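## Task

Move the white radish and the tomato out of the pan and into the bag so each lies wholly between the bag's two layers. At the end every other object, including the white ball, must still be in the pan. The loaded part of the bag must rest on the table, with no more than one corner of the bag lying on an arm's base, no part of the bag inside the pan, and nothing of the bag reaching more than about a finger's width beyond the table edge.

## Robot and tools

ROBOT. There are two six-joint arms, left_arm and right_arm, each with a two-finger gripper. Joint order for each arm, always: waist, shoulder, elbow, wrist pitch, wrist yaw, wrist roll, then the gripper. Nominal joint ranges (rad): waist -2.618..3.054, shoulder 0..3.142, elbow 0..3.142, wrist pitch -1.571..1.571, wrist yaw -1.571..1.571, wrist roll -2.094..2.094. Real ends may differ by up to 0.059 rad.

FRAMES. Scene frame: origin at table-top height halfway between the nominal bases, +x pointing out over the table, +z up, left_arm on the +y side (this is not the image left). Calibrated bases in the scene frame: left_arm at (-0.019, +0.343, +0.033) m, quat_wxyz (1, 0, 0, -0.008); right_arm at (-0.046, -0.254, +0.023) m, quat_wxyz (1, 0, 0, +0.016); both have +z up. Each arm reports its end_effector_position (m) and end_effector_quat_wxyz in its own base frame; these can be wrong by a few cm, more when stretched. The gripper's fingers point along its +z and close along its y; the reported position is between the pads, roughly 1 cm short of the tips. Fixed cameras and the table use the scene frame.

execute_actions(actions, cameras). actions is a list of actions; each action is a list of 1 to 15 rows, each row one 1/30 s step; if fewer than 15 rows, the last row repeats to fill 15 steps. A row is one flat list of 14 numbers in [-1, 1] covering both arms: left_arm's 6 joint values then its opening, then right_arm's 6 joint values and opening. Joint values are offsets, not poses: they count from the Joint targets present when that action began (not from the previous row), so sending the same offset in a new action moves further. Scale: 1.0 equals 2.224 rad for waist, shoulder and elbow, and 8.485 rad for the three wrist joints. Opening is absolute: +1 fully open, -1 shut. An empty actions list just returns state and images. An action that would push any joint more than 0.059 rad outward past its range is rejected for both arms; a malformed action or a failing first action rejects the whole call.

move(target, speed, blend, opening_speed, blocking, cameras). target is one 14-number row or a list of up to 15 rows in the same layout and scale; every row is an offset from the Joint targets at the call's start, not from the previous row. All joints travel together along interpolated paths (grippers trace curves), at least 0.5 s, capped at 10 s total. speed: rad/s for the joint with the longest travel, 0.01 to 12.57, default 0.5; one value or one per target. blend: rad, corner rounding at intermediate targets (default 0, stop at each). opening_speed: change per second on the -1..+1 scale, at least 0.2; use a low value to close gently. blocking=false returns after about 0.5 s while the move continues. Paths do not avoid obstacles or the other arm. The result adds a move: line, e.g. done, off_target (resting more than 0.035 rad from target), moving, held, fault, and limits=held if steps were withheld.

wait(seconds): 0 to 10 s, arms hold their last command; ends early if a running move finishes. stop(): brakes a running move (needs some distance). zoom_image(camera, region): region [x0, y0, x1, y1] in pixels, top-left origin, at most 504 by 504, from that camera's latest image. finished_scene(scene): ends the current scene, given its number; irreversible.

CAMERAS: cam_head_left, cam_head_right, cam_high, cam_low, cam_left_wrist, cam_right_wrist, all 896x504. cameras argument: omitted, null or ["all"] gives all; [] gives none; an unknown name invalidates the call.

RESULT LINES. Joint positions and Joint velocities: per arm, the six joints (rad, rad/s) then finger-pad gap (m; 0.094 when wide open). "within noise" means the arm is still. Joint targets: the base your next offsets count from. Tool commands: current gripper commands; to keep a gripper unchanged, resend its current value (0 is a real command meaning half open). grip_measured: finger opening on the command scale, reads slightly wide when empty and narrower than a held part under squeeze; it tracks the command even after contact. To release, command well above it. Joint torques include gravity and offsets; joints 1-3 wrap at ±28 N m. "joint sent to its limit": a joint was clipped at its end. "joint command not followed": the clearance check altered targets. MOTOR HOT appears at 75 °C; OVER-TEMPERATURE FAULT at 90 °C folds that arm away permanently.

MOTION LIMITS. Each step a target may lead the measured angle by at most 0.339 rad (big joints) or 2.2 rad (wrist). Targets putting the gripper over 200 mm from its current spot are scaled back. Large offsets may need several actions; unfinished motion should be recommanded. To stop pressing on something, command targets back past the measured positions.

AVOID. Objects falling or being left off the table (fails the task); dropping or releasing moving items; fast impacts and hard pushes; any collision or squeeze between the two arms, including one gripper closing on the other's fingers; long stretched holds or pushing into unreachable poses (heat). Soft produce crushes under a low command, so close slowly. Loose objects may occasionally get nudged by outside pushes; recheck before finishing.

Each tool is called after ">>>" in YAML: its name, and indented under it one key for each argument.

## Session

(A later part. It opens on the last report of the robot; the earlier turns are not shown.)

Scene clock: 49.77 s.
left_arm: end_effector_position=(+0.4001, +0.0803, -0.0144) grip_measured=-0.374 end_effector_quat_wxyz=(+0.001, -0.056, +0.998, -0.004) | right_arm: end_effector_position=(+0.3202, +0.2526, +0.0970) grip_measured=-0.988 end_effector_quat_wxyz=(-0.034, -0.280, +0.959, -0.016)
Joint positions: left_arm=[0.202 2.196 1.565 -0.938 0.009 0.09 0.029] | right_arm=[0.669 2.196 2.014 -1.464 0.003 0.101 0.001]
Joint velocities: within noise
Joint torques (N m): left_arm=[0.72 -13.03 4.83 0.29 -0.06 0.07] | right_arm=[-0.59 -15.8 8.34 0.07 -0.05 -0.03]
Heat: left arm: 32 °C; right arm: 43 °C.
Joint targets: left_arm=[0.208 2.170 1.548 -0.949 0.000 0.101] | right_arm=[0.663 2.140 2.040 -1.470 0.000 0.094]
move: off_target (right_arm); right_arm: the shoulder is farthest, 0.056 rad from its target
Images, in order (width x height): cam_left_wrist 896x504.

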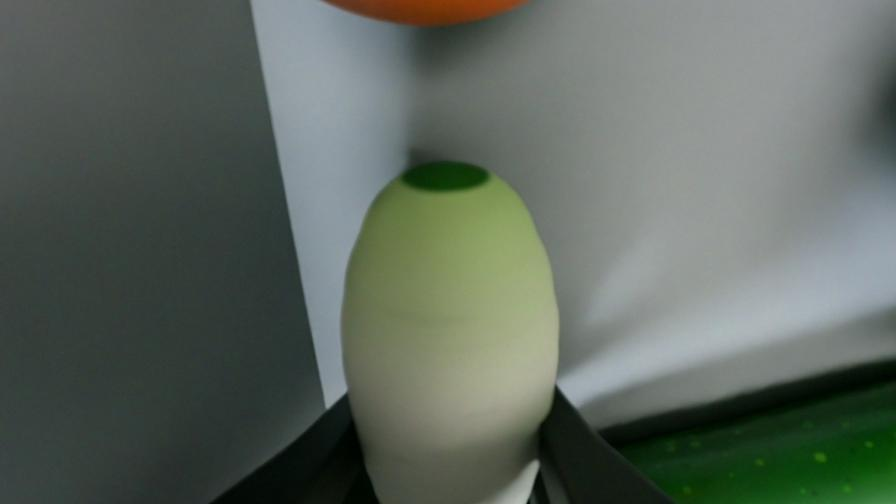

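>>> move:
  target:
    - [0,0,0,0,0,0,-0.6,0,0,0,0,0,0,-1]
    - [0,-0.0315,0.2167,-0.065,0,0,-0.6,0,0,0,0,0,0,-1]
  speed: 0.3

>>> zoom_image:
  camera: "cam_high"
  region: [400, 230, 560, 350]

>>> zoom_image:
  camera: "cam_low"
  region: [320, 200, 580, 370]

>>> zoom_image:
  camera: "cam_head_left"
  region: [330, 180, 530, 360]

Scene clock: 53.13 s.
left_arm: end_effector_position=(+0.3936, +0.0789, +0.1225) grip_measured=-0.378 end_effector_quat_wxyz=(-0.017, -0.056, +0.998, -0.007) | right_arm: end_effector_position=(+0.3202, +0.2526, +0.0970) grip_measured=-0.988 end_effector_quat_wxyz=(-0.034, -0.280, +0.959, -0.016)
Joint positions: left_arm=[0.202 2.129 2.012 -1.489 0.009 0.09 0.029] | right_arm=[0.669 2.196 2.014 -1.464 0.003 0.101 0.001]
Joint velocities: within noise
Joint torques (N m): left_arm=[0.76 -13.08 8.64 0.24 -0.06 0.06] | right_arm=[-0.61 -15.82 8.35 0.07 -0.05 -0.02]
Heat: left arm: 34 °C; right arm: 45 °C.
Joint targets: left_arm=[0.208 2.100 2.030 -1.501 0.000 0.101] | right_arm=[0.663 2.140 2.040 -1.470 0.000 0.094]
move: off_target (right_arm); right_arm: the shoulder is farthest, 0.056 rad from its target

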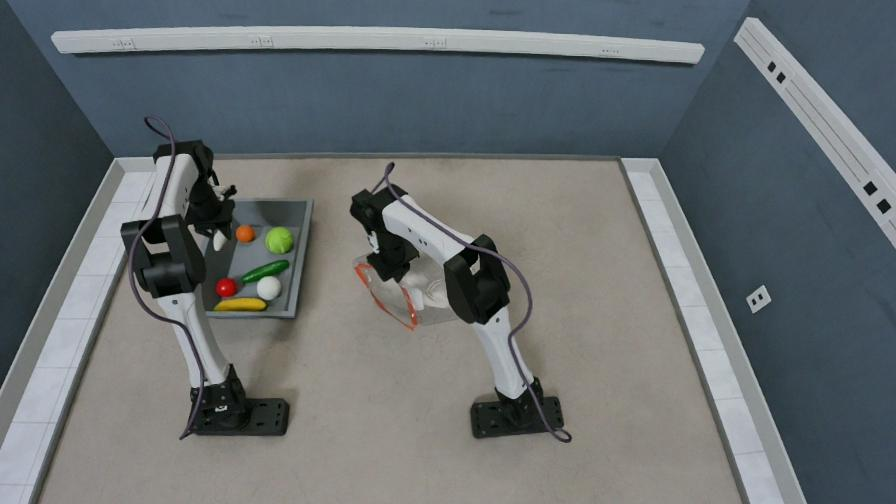

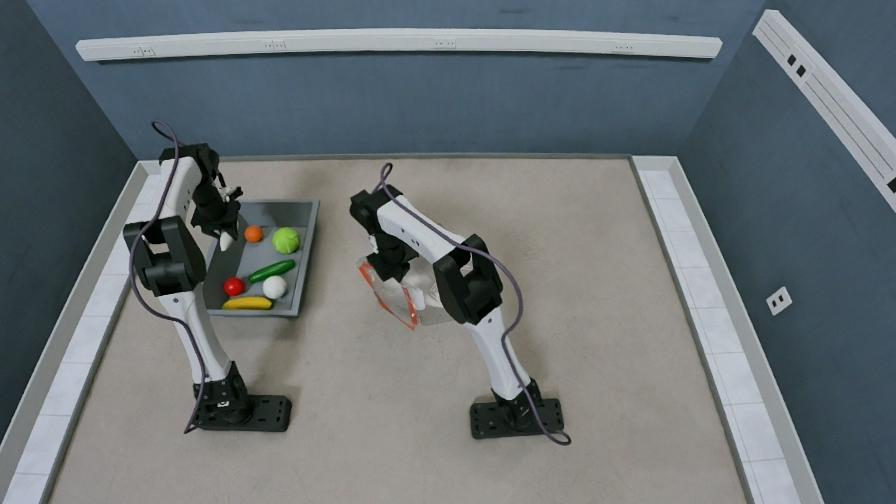

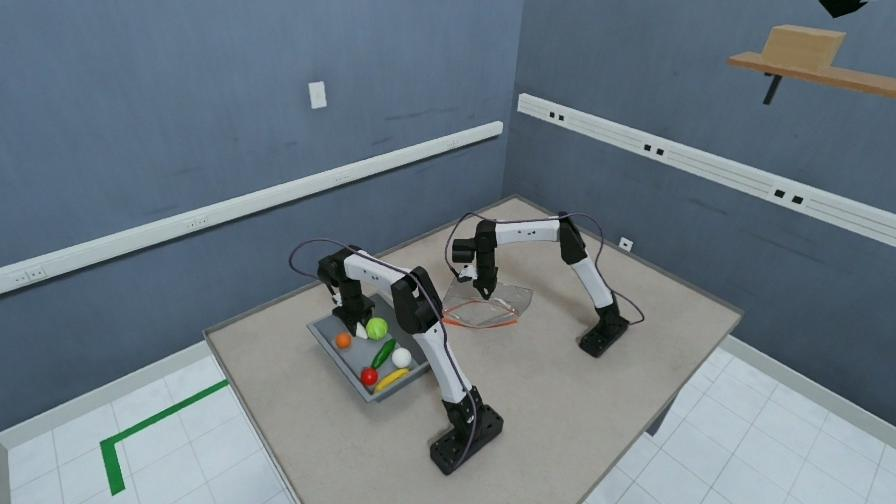

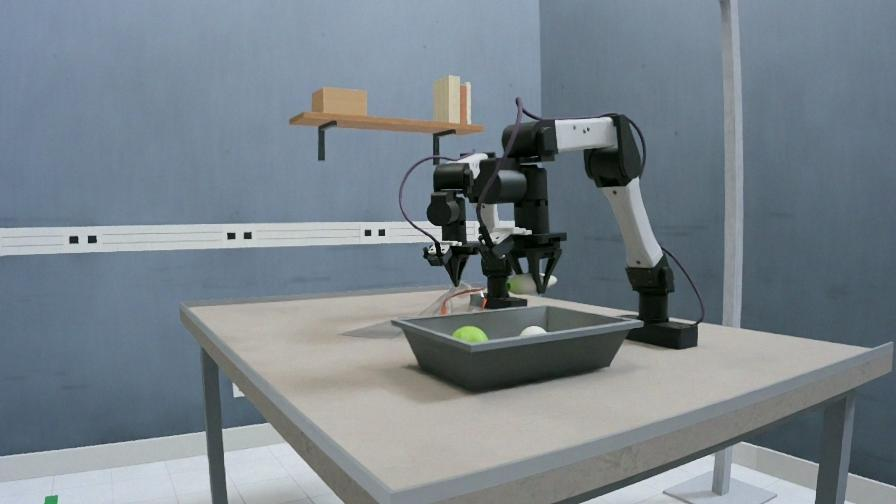

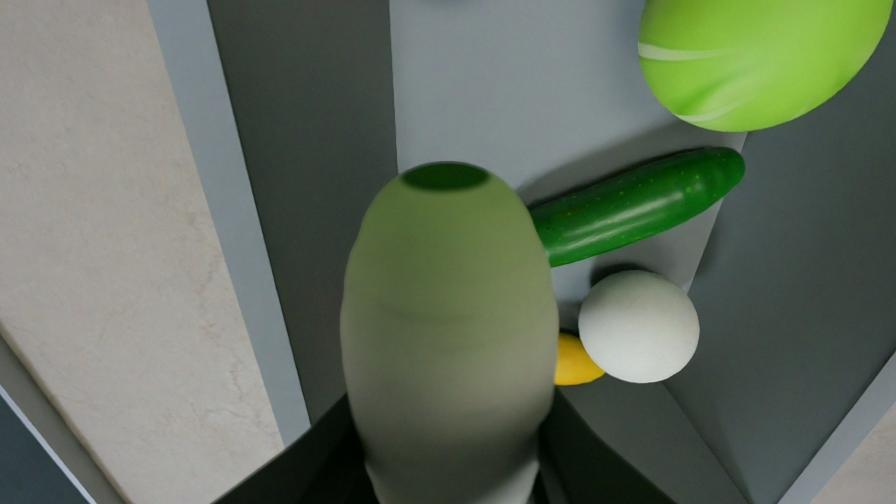

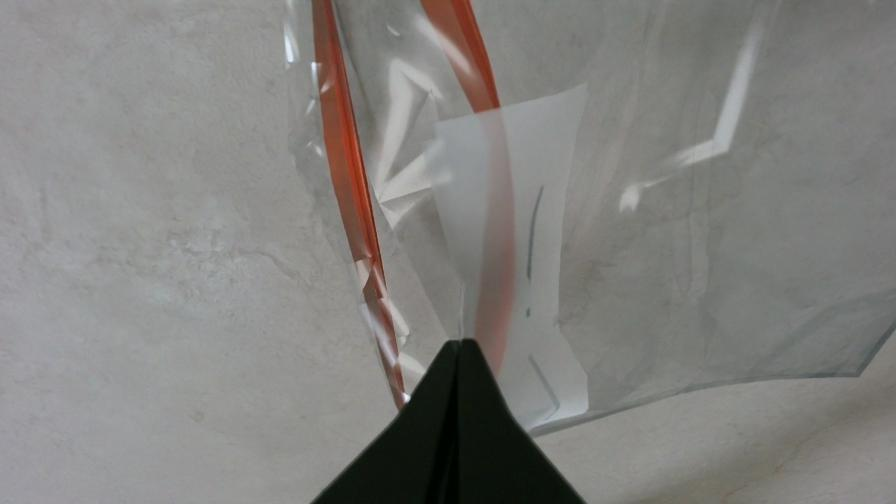

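Scaled by 3.150 from the camera's 896x504 image, which has a finer 1280x720 frame.

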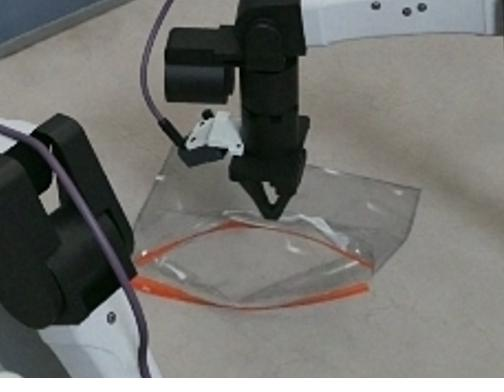

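Scaled by 1.938 from the camera's 896x504 image, which has a finer 1280x720 frame.

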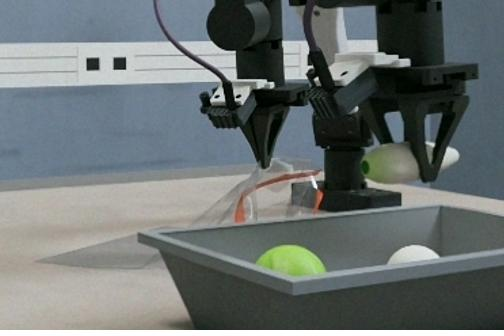

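Scaled by 2.520 from the camera's 896x504 image, which has a finer 1280x720 frame.

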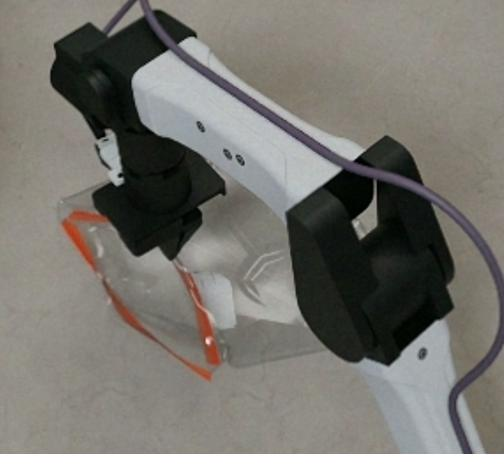

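>>> move:
  target:
    - [0,-0.543,-0.6933,0.1793,0,0,-0.6,0,0,0.027,-0.0071,0,0,-1]
    - [-0.4766,-0.543,-0.6933,0.1793,0,0.1732,-0.6,0,0,0.027,-0.0071,0,0,-1]
    - [-0.4766,-0.138,-0.8224,0.3193,0,0.1732,-0.6,0,0,0.027,-0.0071,0,0,-1]
  speed: [0.8,0.8,0.4]

>>> zoom_image:
  camera: "cam_high"
  region: [400, 230, 560, 350]

>>> zoom_image:
  camera: "cam_low"
  region: [320, 200, 580, 370]

>>> zoom_image:
  camera: "cam_head_left"
  region: [230, 180, 530, 400]

Scene clock: 62.53 s.
left_arm: end_effector_position=(+0.2403, -0.2725, +0.0367) grip_measured=-0.379 end_effector_quat_wxyz=(+0.529, +0.771, +0.296, +0.195) | right_arm: end_effector_position=(+0.3190, +0.2516, +0.1119) grip_measured=-0.988 end_effector_quat_wxyz=(-0.035, -0.280, +0.959, -0.016)
Joint positions: left_arm=[-0.846 1.782 0.208 1.2 0.006 1.559 0.029] | right_arm=[0.669 2.196 2.073 -1.524 0.003 0.101 0.001]
Joint velocities: within noise
Joint torques (N m): left_arm=[-0.29 -4.25 2.92 2.42 -0.01 0.02] | right_arm=[-0.62 -15.79 8.42 0.08 -0.05 -0.02]
Heat: left arm: 33 °C; right arm: 48 °C.
Joint targets: left_arm=[-0.852 1.793 0.201 1.208 0.000 1.571] | right_arm=[0.663 2.140 2.100 -1.531 0.000 0.094]
move: off_target (right_arm); right_arm: the shoulder is farthest, 0.056 rad from its target

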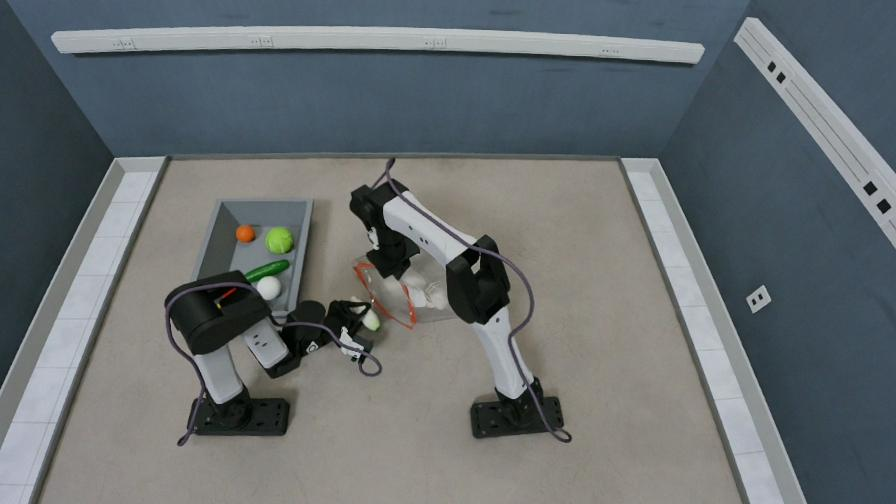

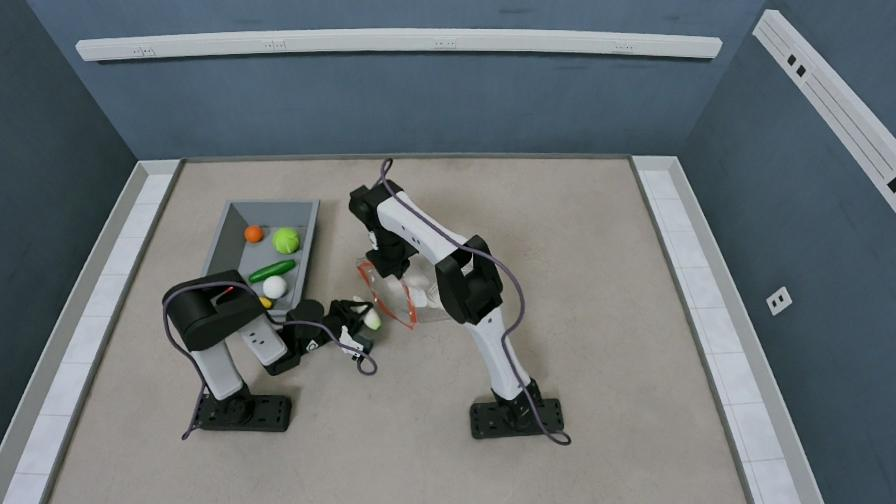

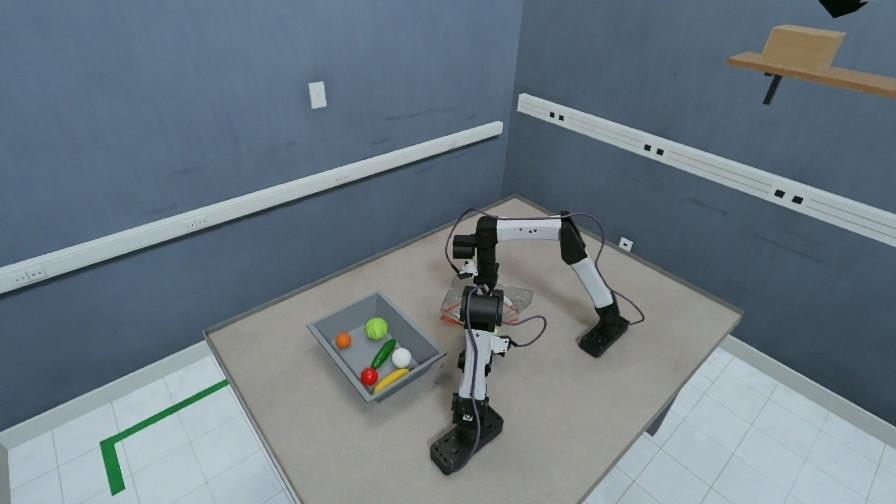

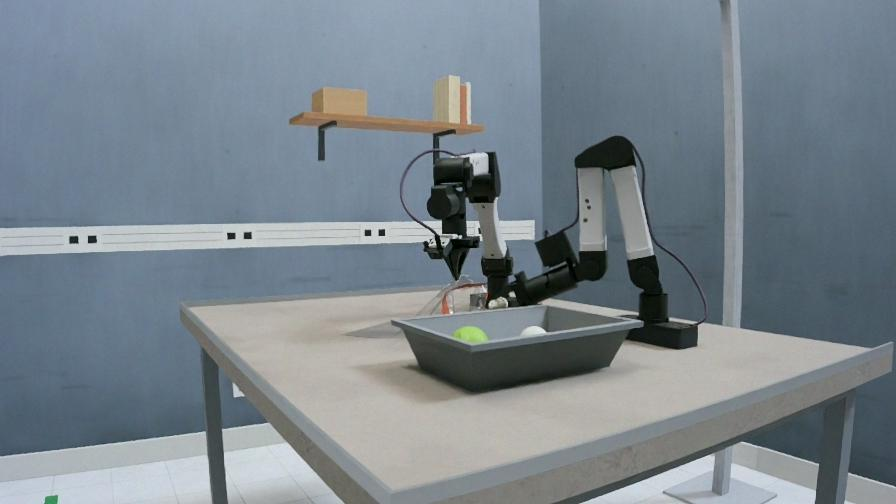

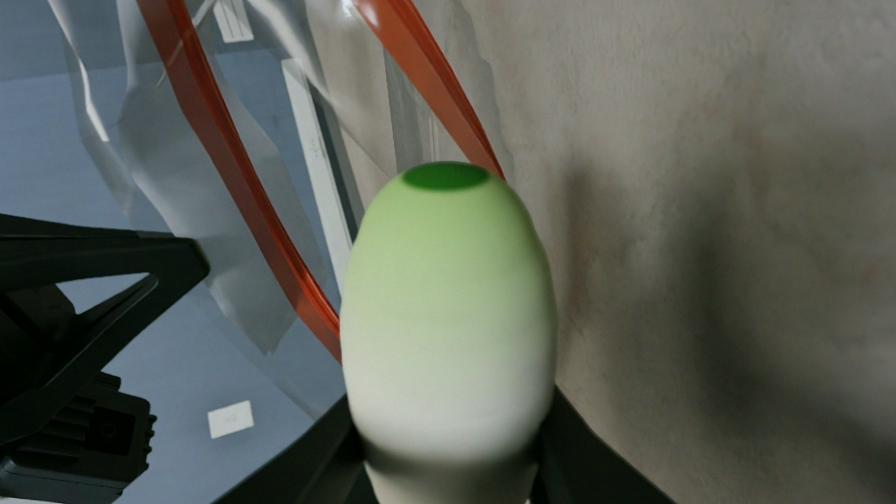

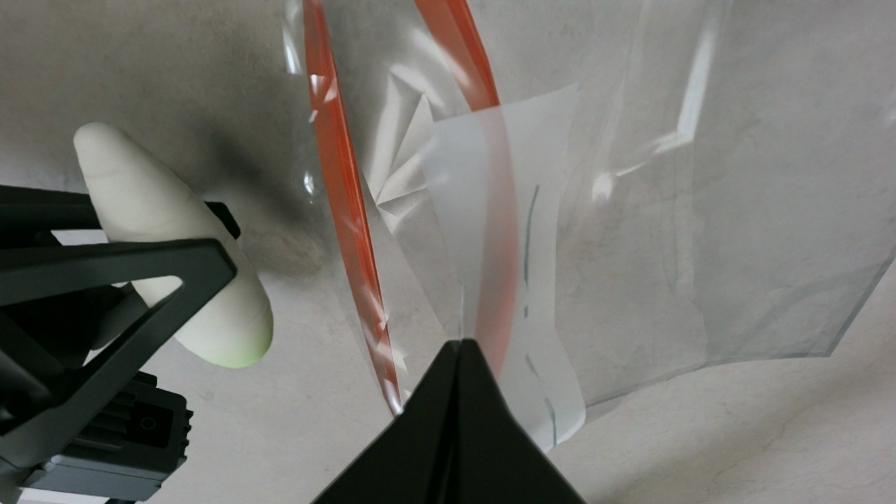

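Scaled by 3.150 from the camera's 896x504 image, which has a finer 1280x720 frame.

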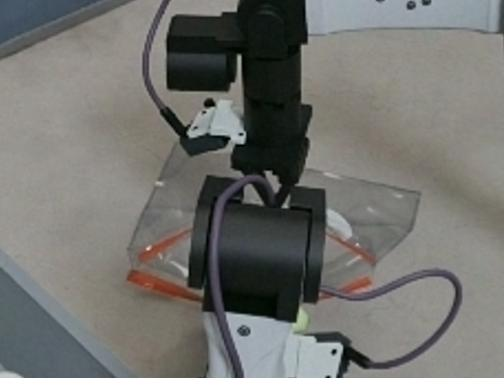

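Scaled by 1.938 from the camera's 896x504 image, which has a finer 1280x720 frame.

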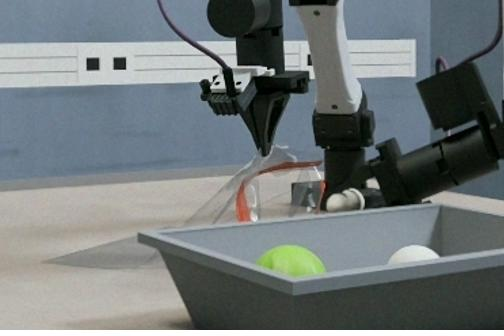

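Scaled by 1.680 from the camera's 896x504 image, which has a finer 1280x720 frame.

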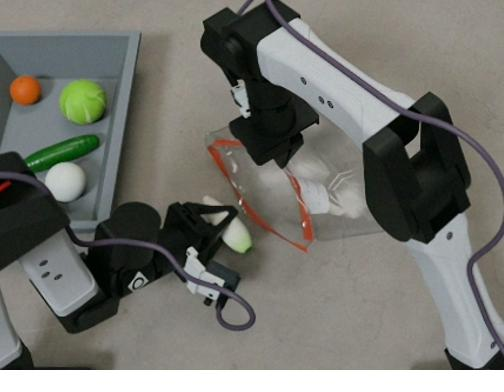

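>>> move:
  target:
    - [0.0234,0,0,0,0,0,-0.6,0,0,0,0,0,0,-1]
    - [0.0234,0.1136,0.2028,-0.0233,0,0,-0.6,0,0,0,0,0,0,-1]
  speed: 0.2

>>> zoom_image:
  camera: "cam_low"
  region: [320, 200, 580, 370]

>>> zoom_image:
  camera: "cam_head_left"
  region: [230, 180, 530, 400]

Scene clock: 73.87 s.
left_arm: end_effector_position=(+0.3245, -0.3386, +0.0323) grip_measured=-0.379 end_effector_quat_wxyz=(+0.528, +0.763, +0.311, +0.207) | right_arm: end_effector_position=(+0.3190, +0.2516, +0.1119) grip_measured=-0.988 end_effector_quat_wxyz=(-0.035, -0.280, +0.959, -0.016)
Joint positions: left_arm=[-0.805 2.028 0.637 1.026 0.005 1.559 0.029] | right_arm=[0.669 2.196 2.073 -1.524 0.003 0.101 0.001]
Joint velocities: within noise
Joint torques (N m): left_arm=[0.61 -6.84 6.27 2.17 -0.02 0.02] | right_arm=[-0.59 -15.77 8.4 0.08 -0.05 -0.03]
Heat: left arm: 32 °C; right arm: 51 °C.
Joint targets: left_arm=[-0.800 2.046 0.652 1.010 0.000 1.571] | right_arm=[0.663 2.140 2.100 -1.531 0.000 0.094]
move: off_target (right_arm); right_arm: the shoulder is farthest, 0.056 rad from its target

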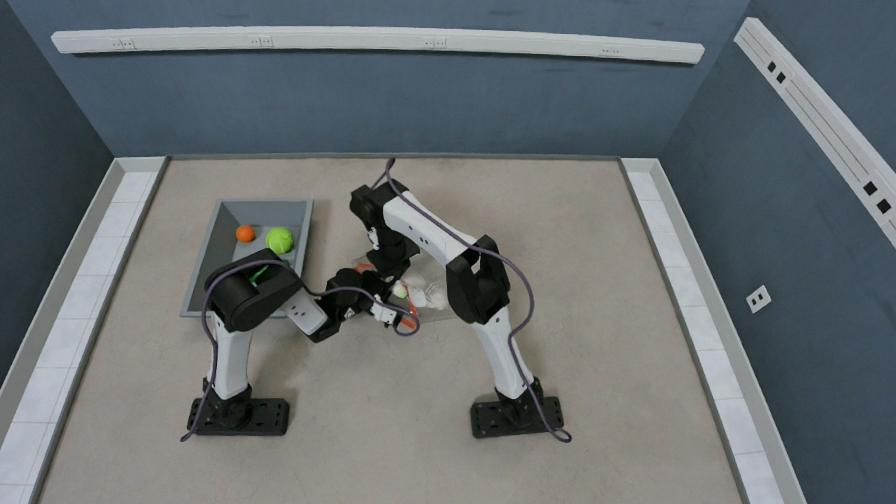

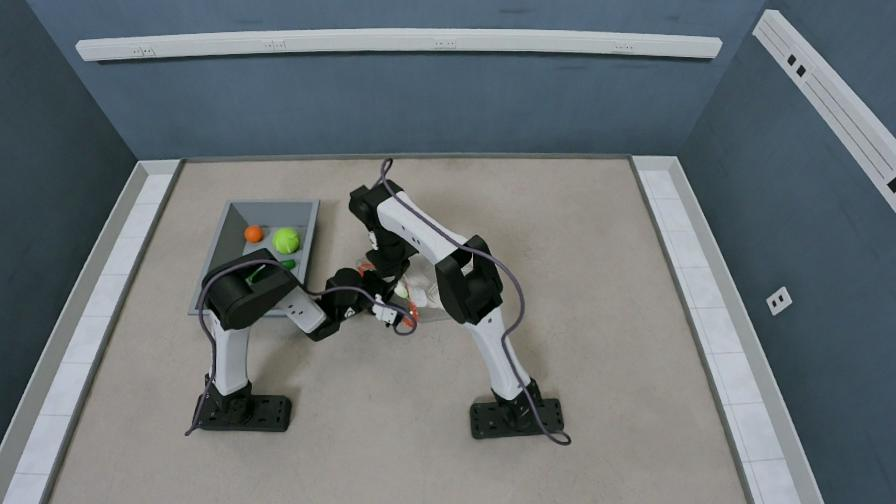

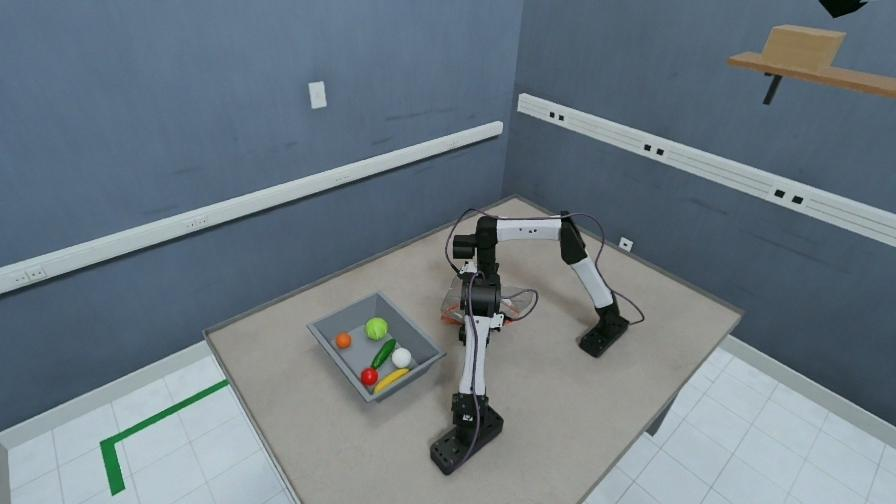

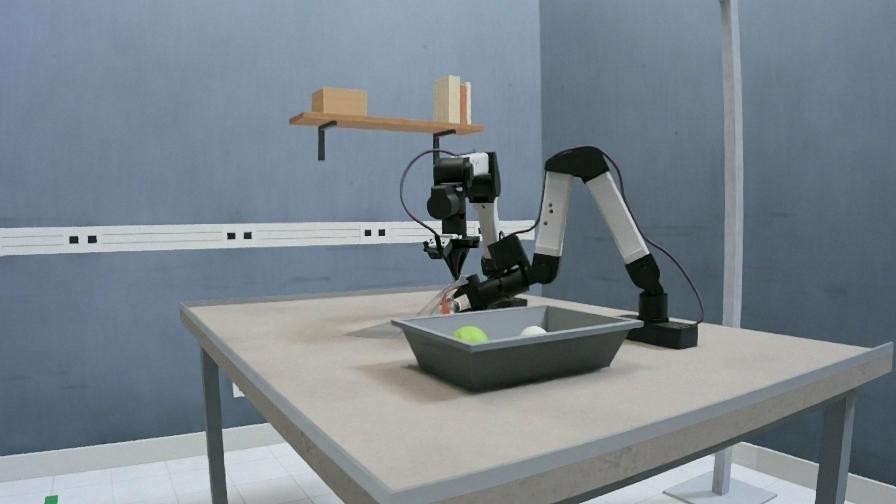

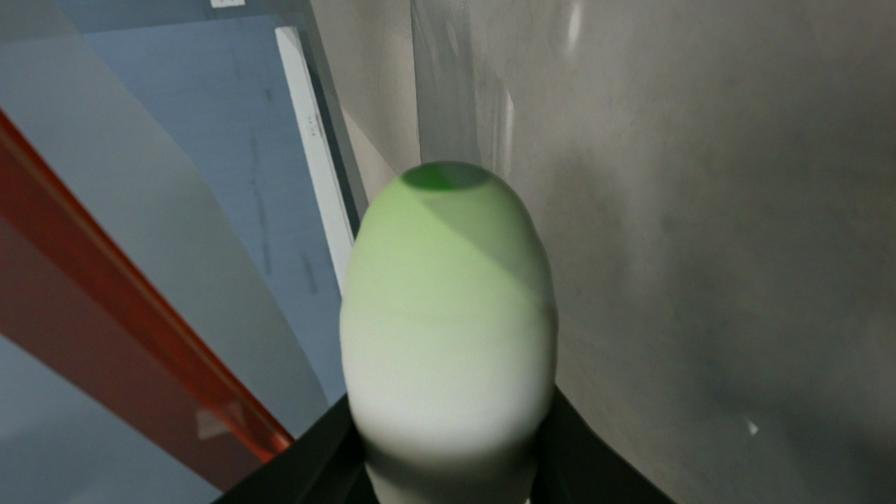

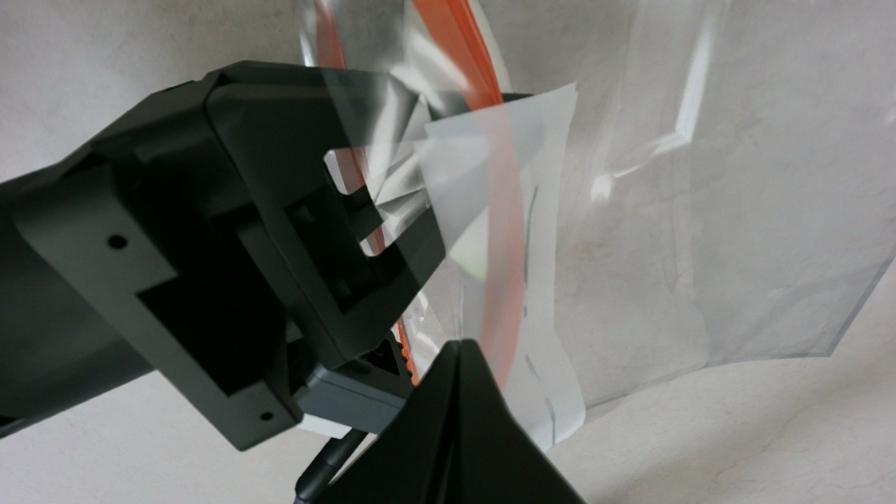

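Scaled by 1.938 from the camera's 896x504 image, which has a finer 1280x720 frame.

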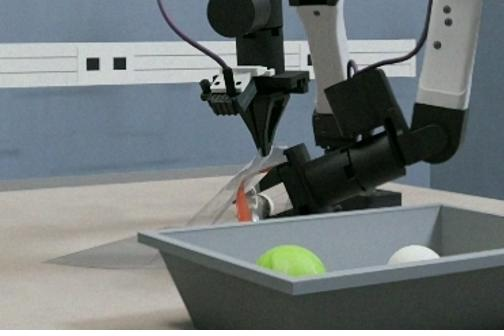

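Scaled by 1.680 from the camera's 896x504 image, which has a finer 1280x720 frame.

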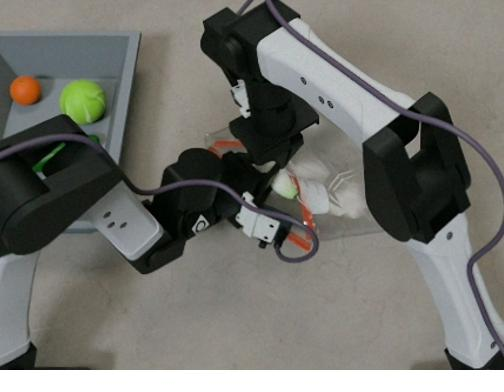

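>>> move:
  target:
    - [0,0.0571,0.0027,0.0143,0,0,-0.6,0,0,0,0,0,0,-1]
    - [0,0.0571,0.0027,0.0143,0,0,-0.05,0,0,0,0,0,0,-1]
  speed: 0.1
  opening_speed: 0.4

>>> zoom_image:
  camera: "cam_low"
  region: [320, 200, 580, 370]

Scene clock: 77.77 s.
left_arm: end_effector_position=(+0.3242, -0.3382, +0.0022) grip_measured=-0.052 end_effector_quat_wxyz=(+0.523, +0.766, +0.312, +0.205) | right_arm: end_effector_position=(+0.3190, +0.2516, +0.1119) grip_measured=-0.988 end_effector_quat_wxyz=(-0.035, -0.280, +0.959, -0.016)
Joint positions: left_arm=[-0.805 2.155 0.643 1.135 0.005 1.559 0.045] | right_arm=[0.669 2.196 2.073 -1.524 0.003 0.101 0.001]
Joint velocities: within noise
Joint torques (N m): left_arm=[0.59 -7.21 5.49 2.31 -0.02 0.02] | right_arm=[-0.61 -15.77 8.42 0.07 -0.05 -0.02]
Heat: left arm: 33 °C; right arm: 52 °C.
Joint targets: left_arm=[-0.800 2.173 0.658 1.132 0.000 1.571] | right_arm=[0.663 2.140 2.100 -1.531 0.000 0.094]
move: off_target (right_arm); right_arm: the shoulder is farthest, 0.056 rad from its target

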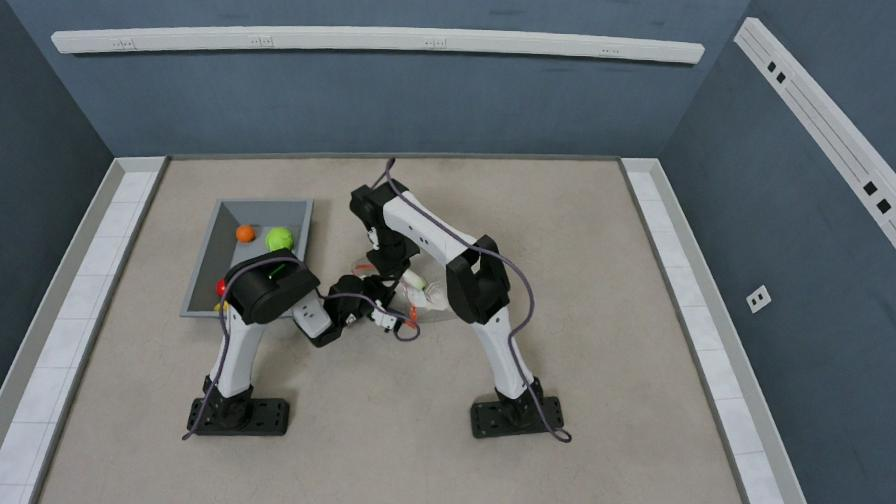

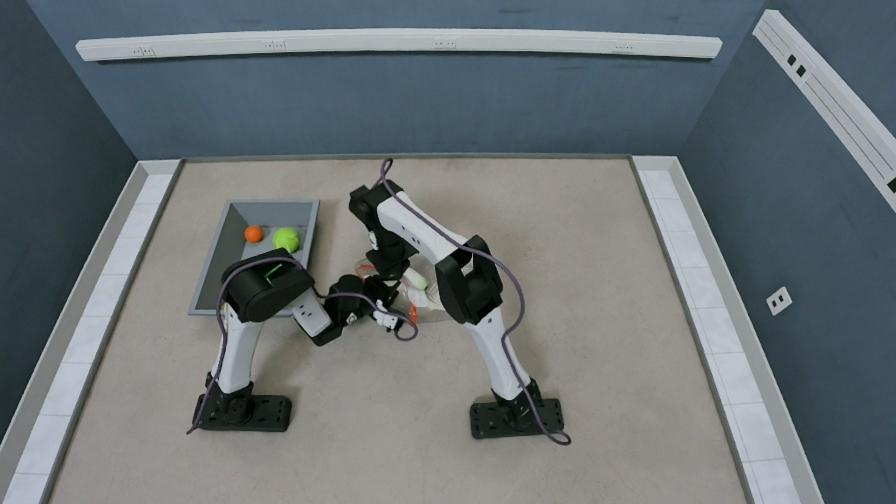

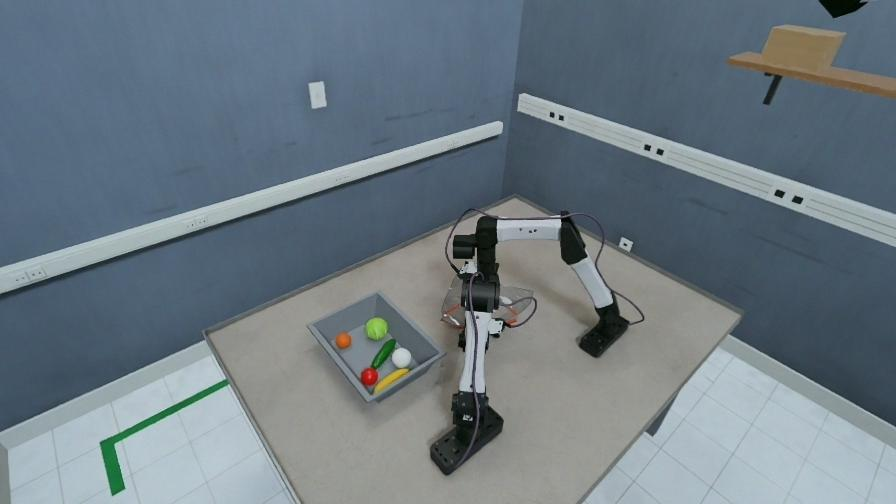

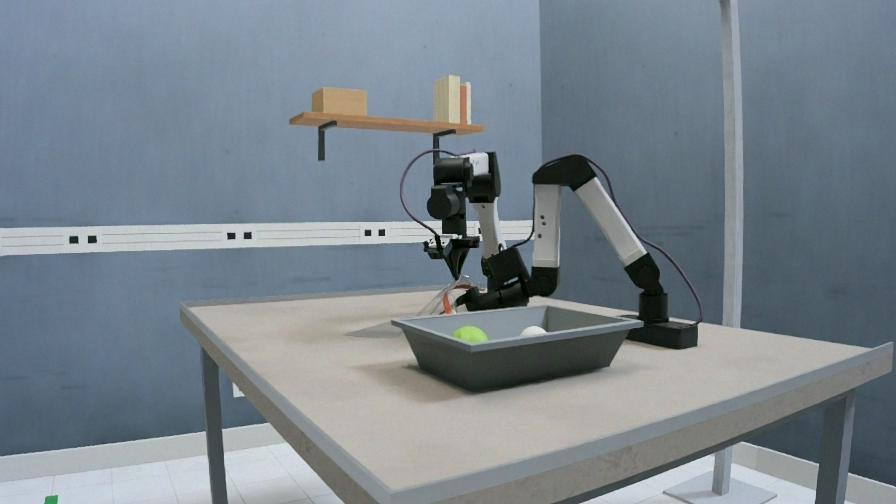

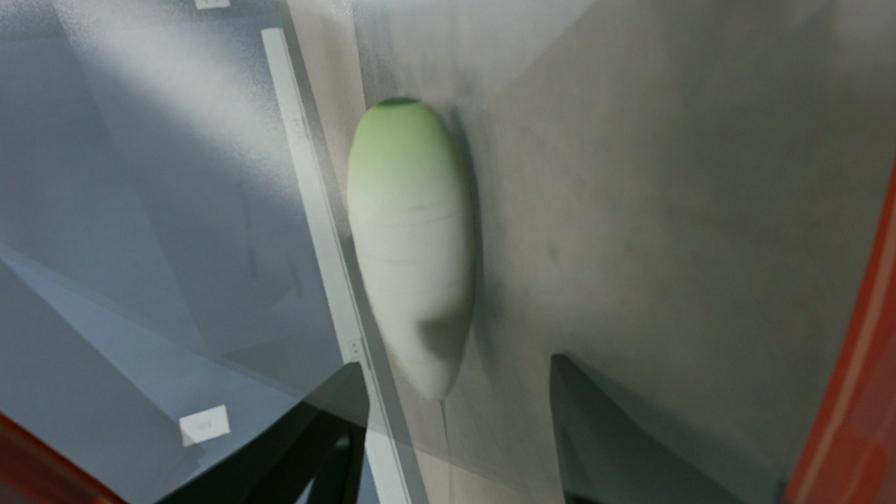

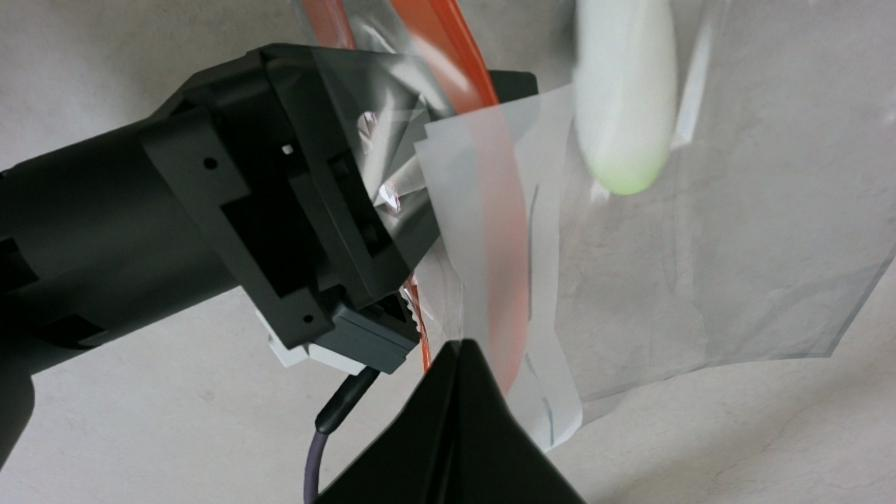

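Scaled by 1.938 from the camera's 896x504 image, which has a finer 1280x720 frame.

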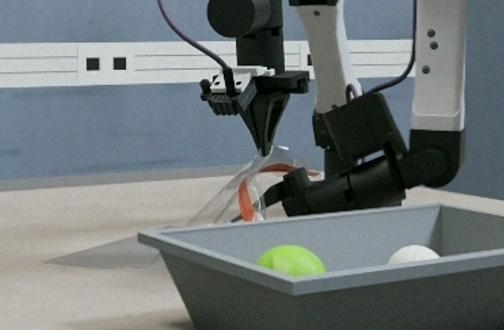

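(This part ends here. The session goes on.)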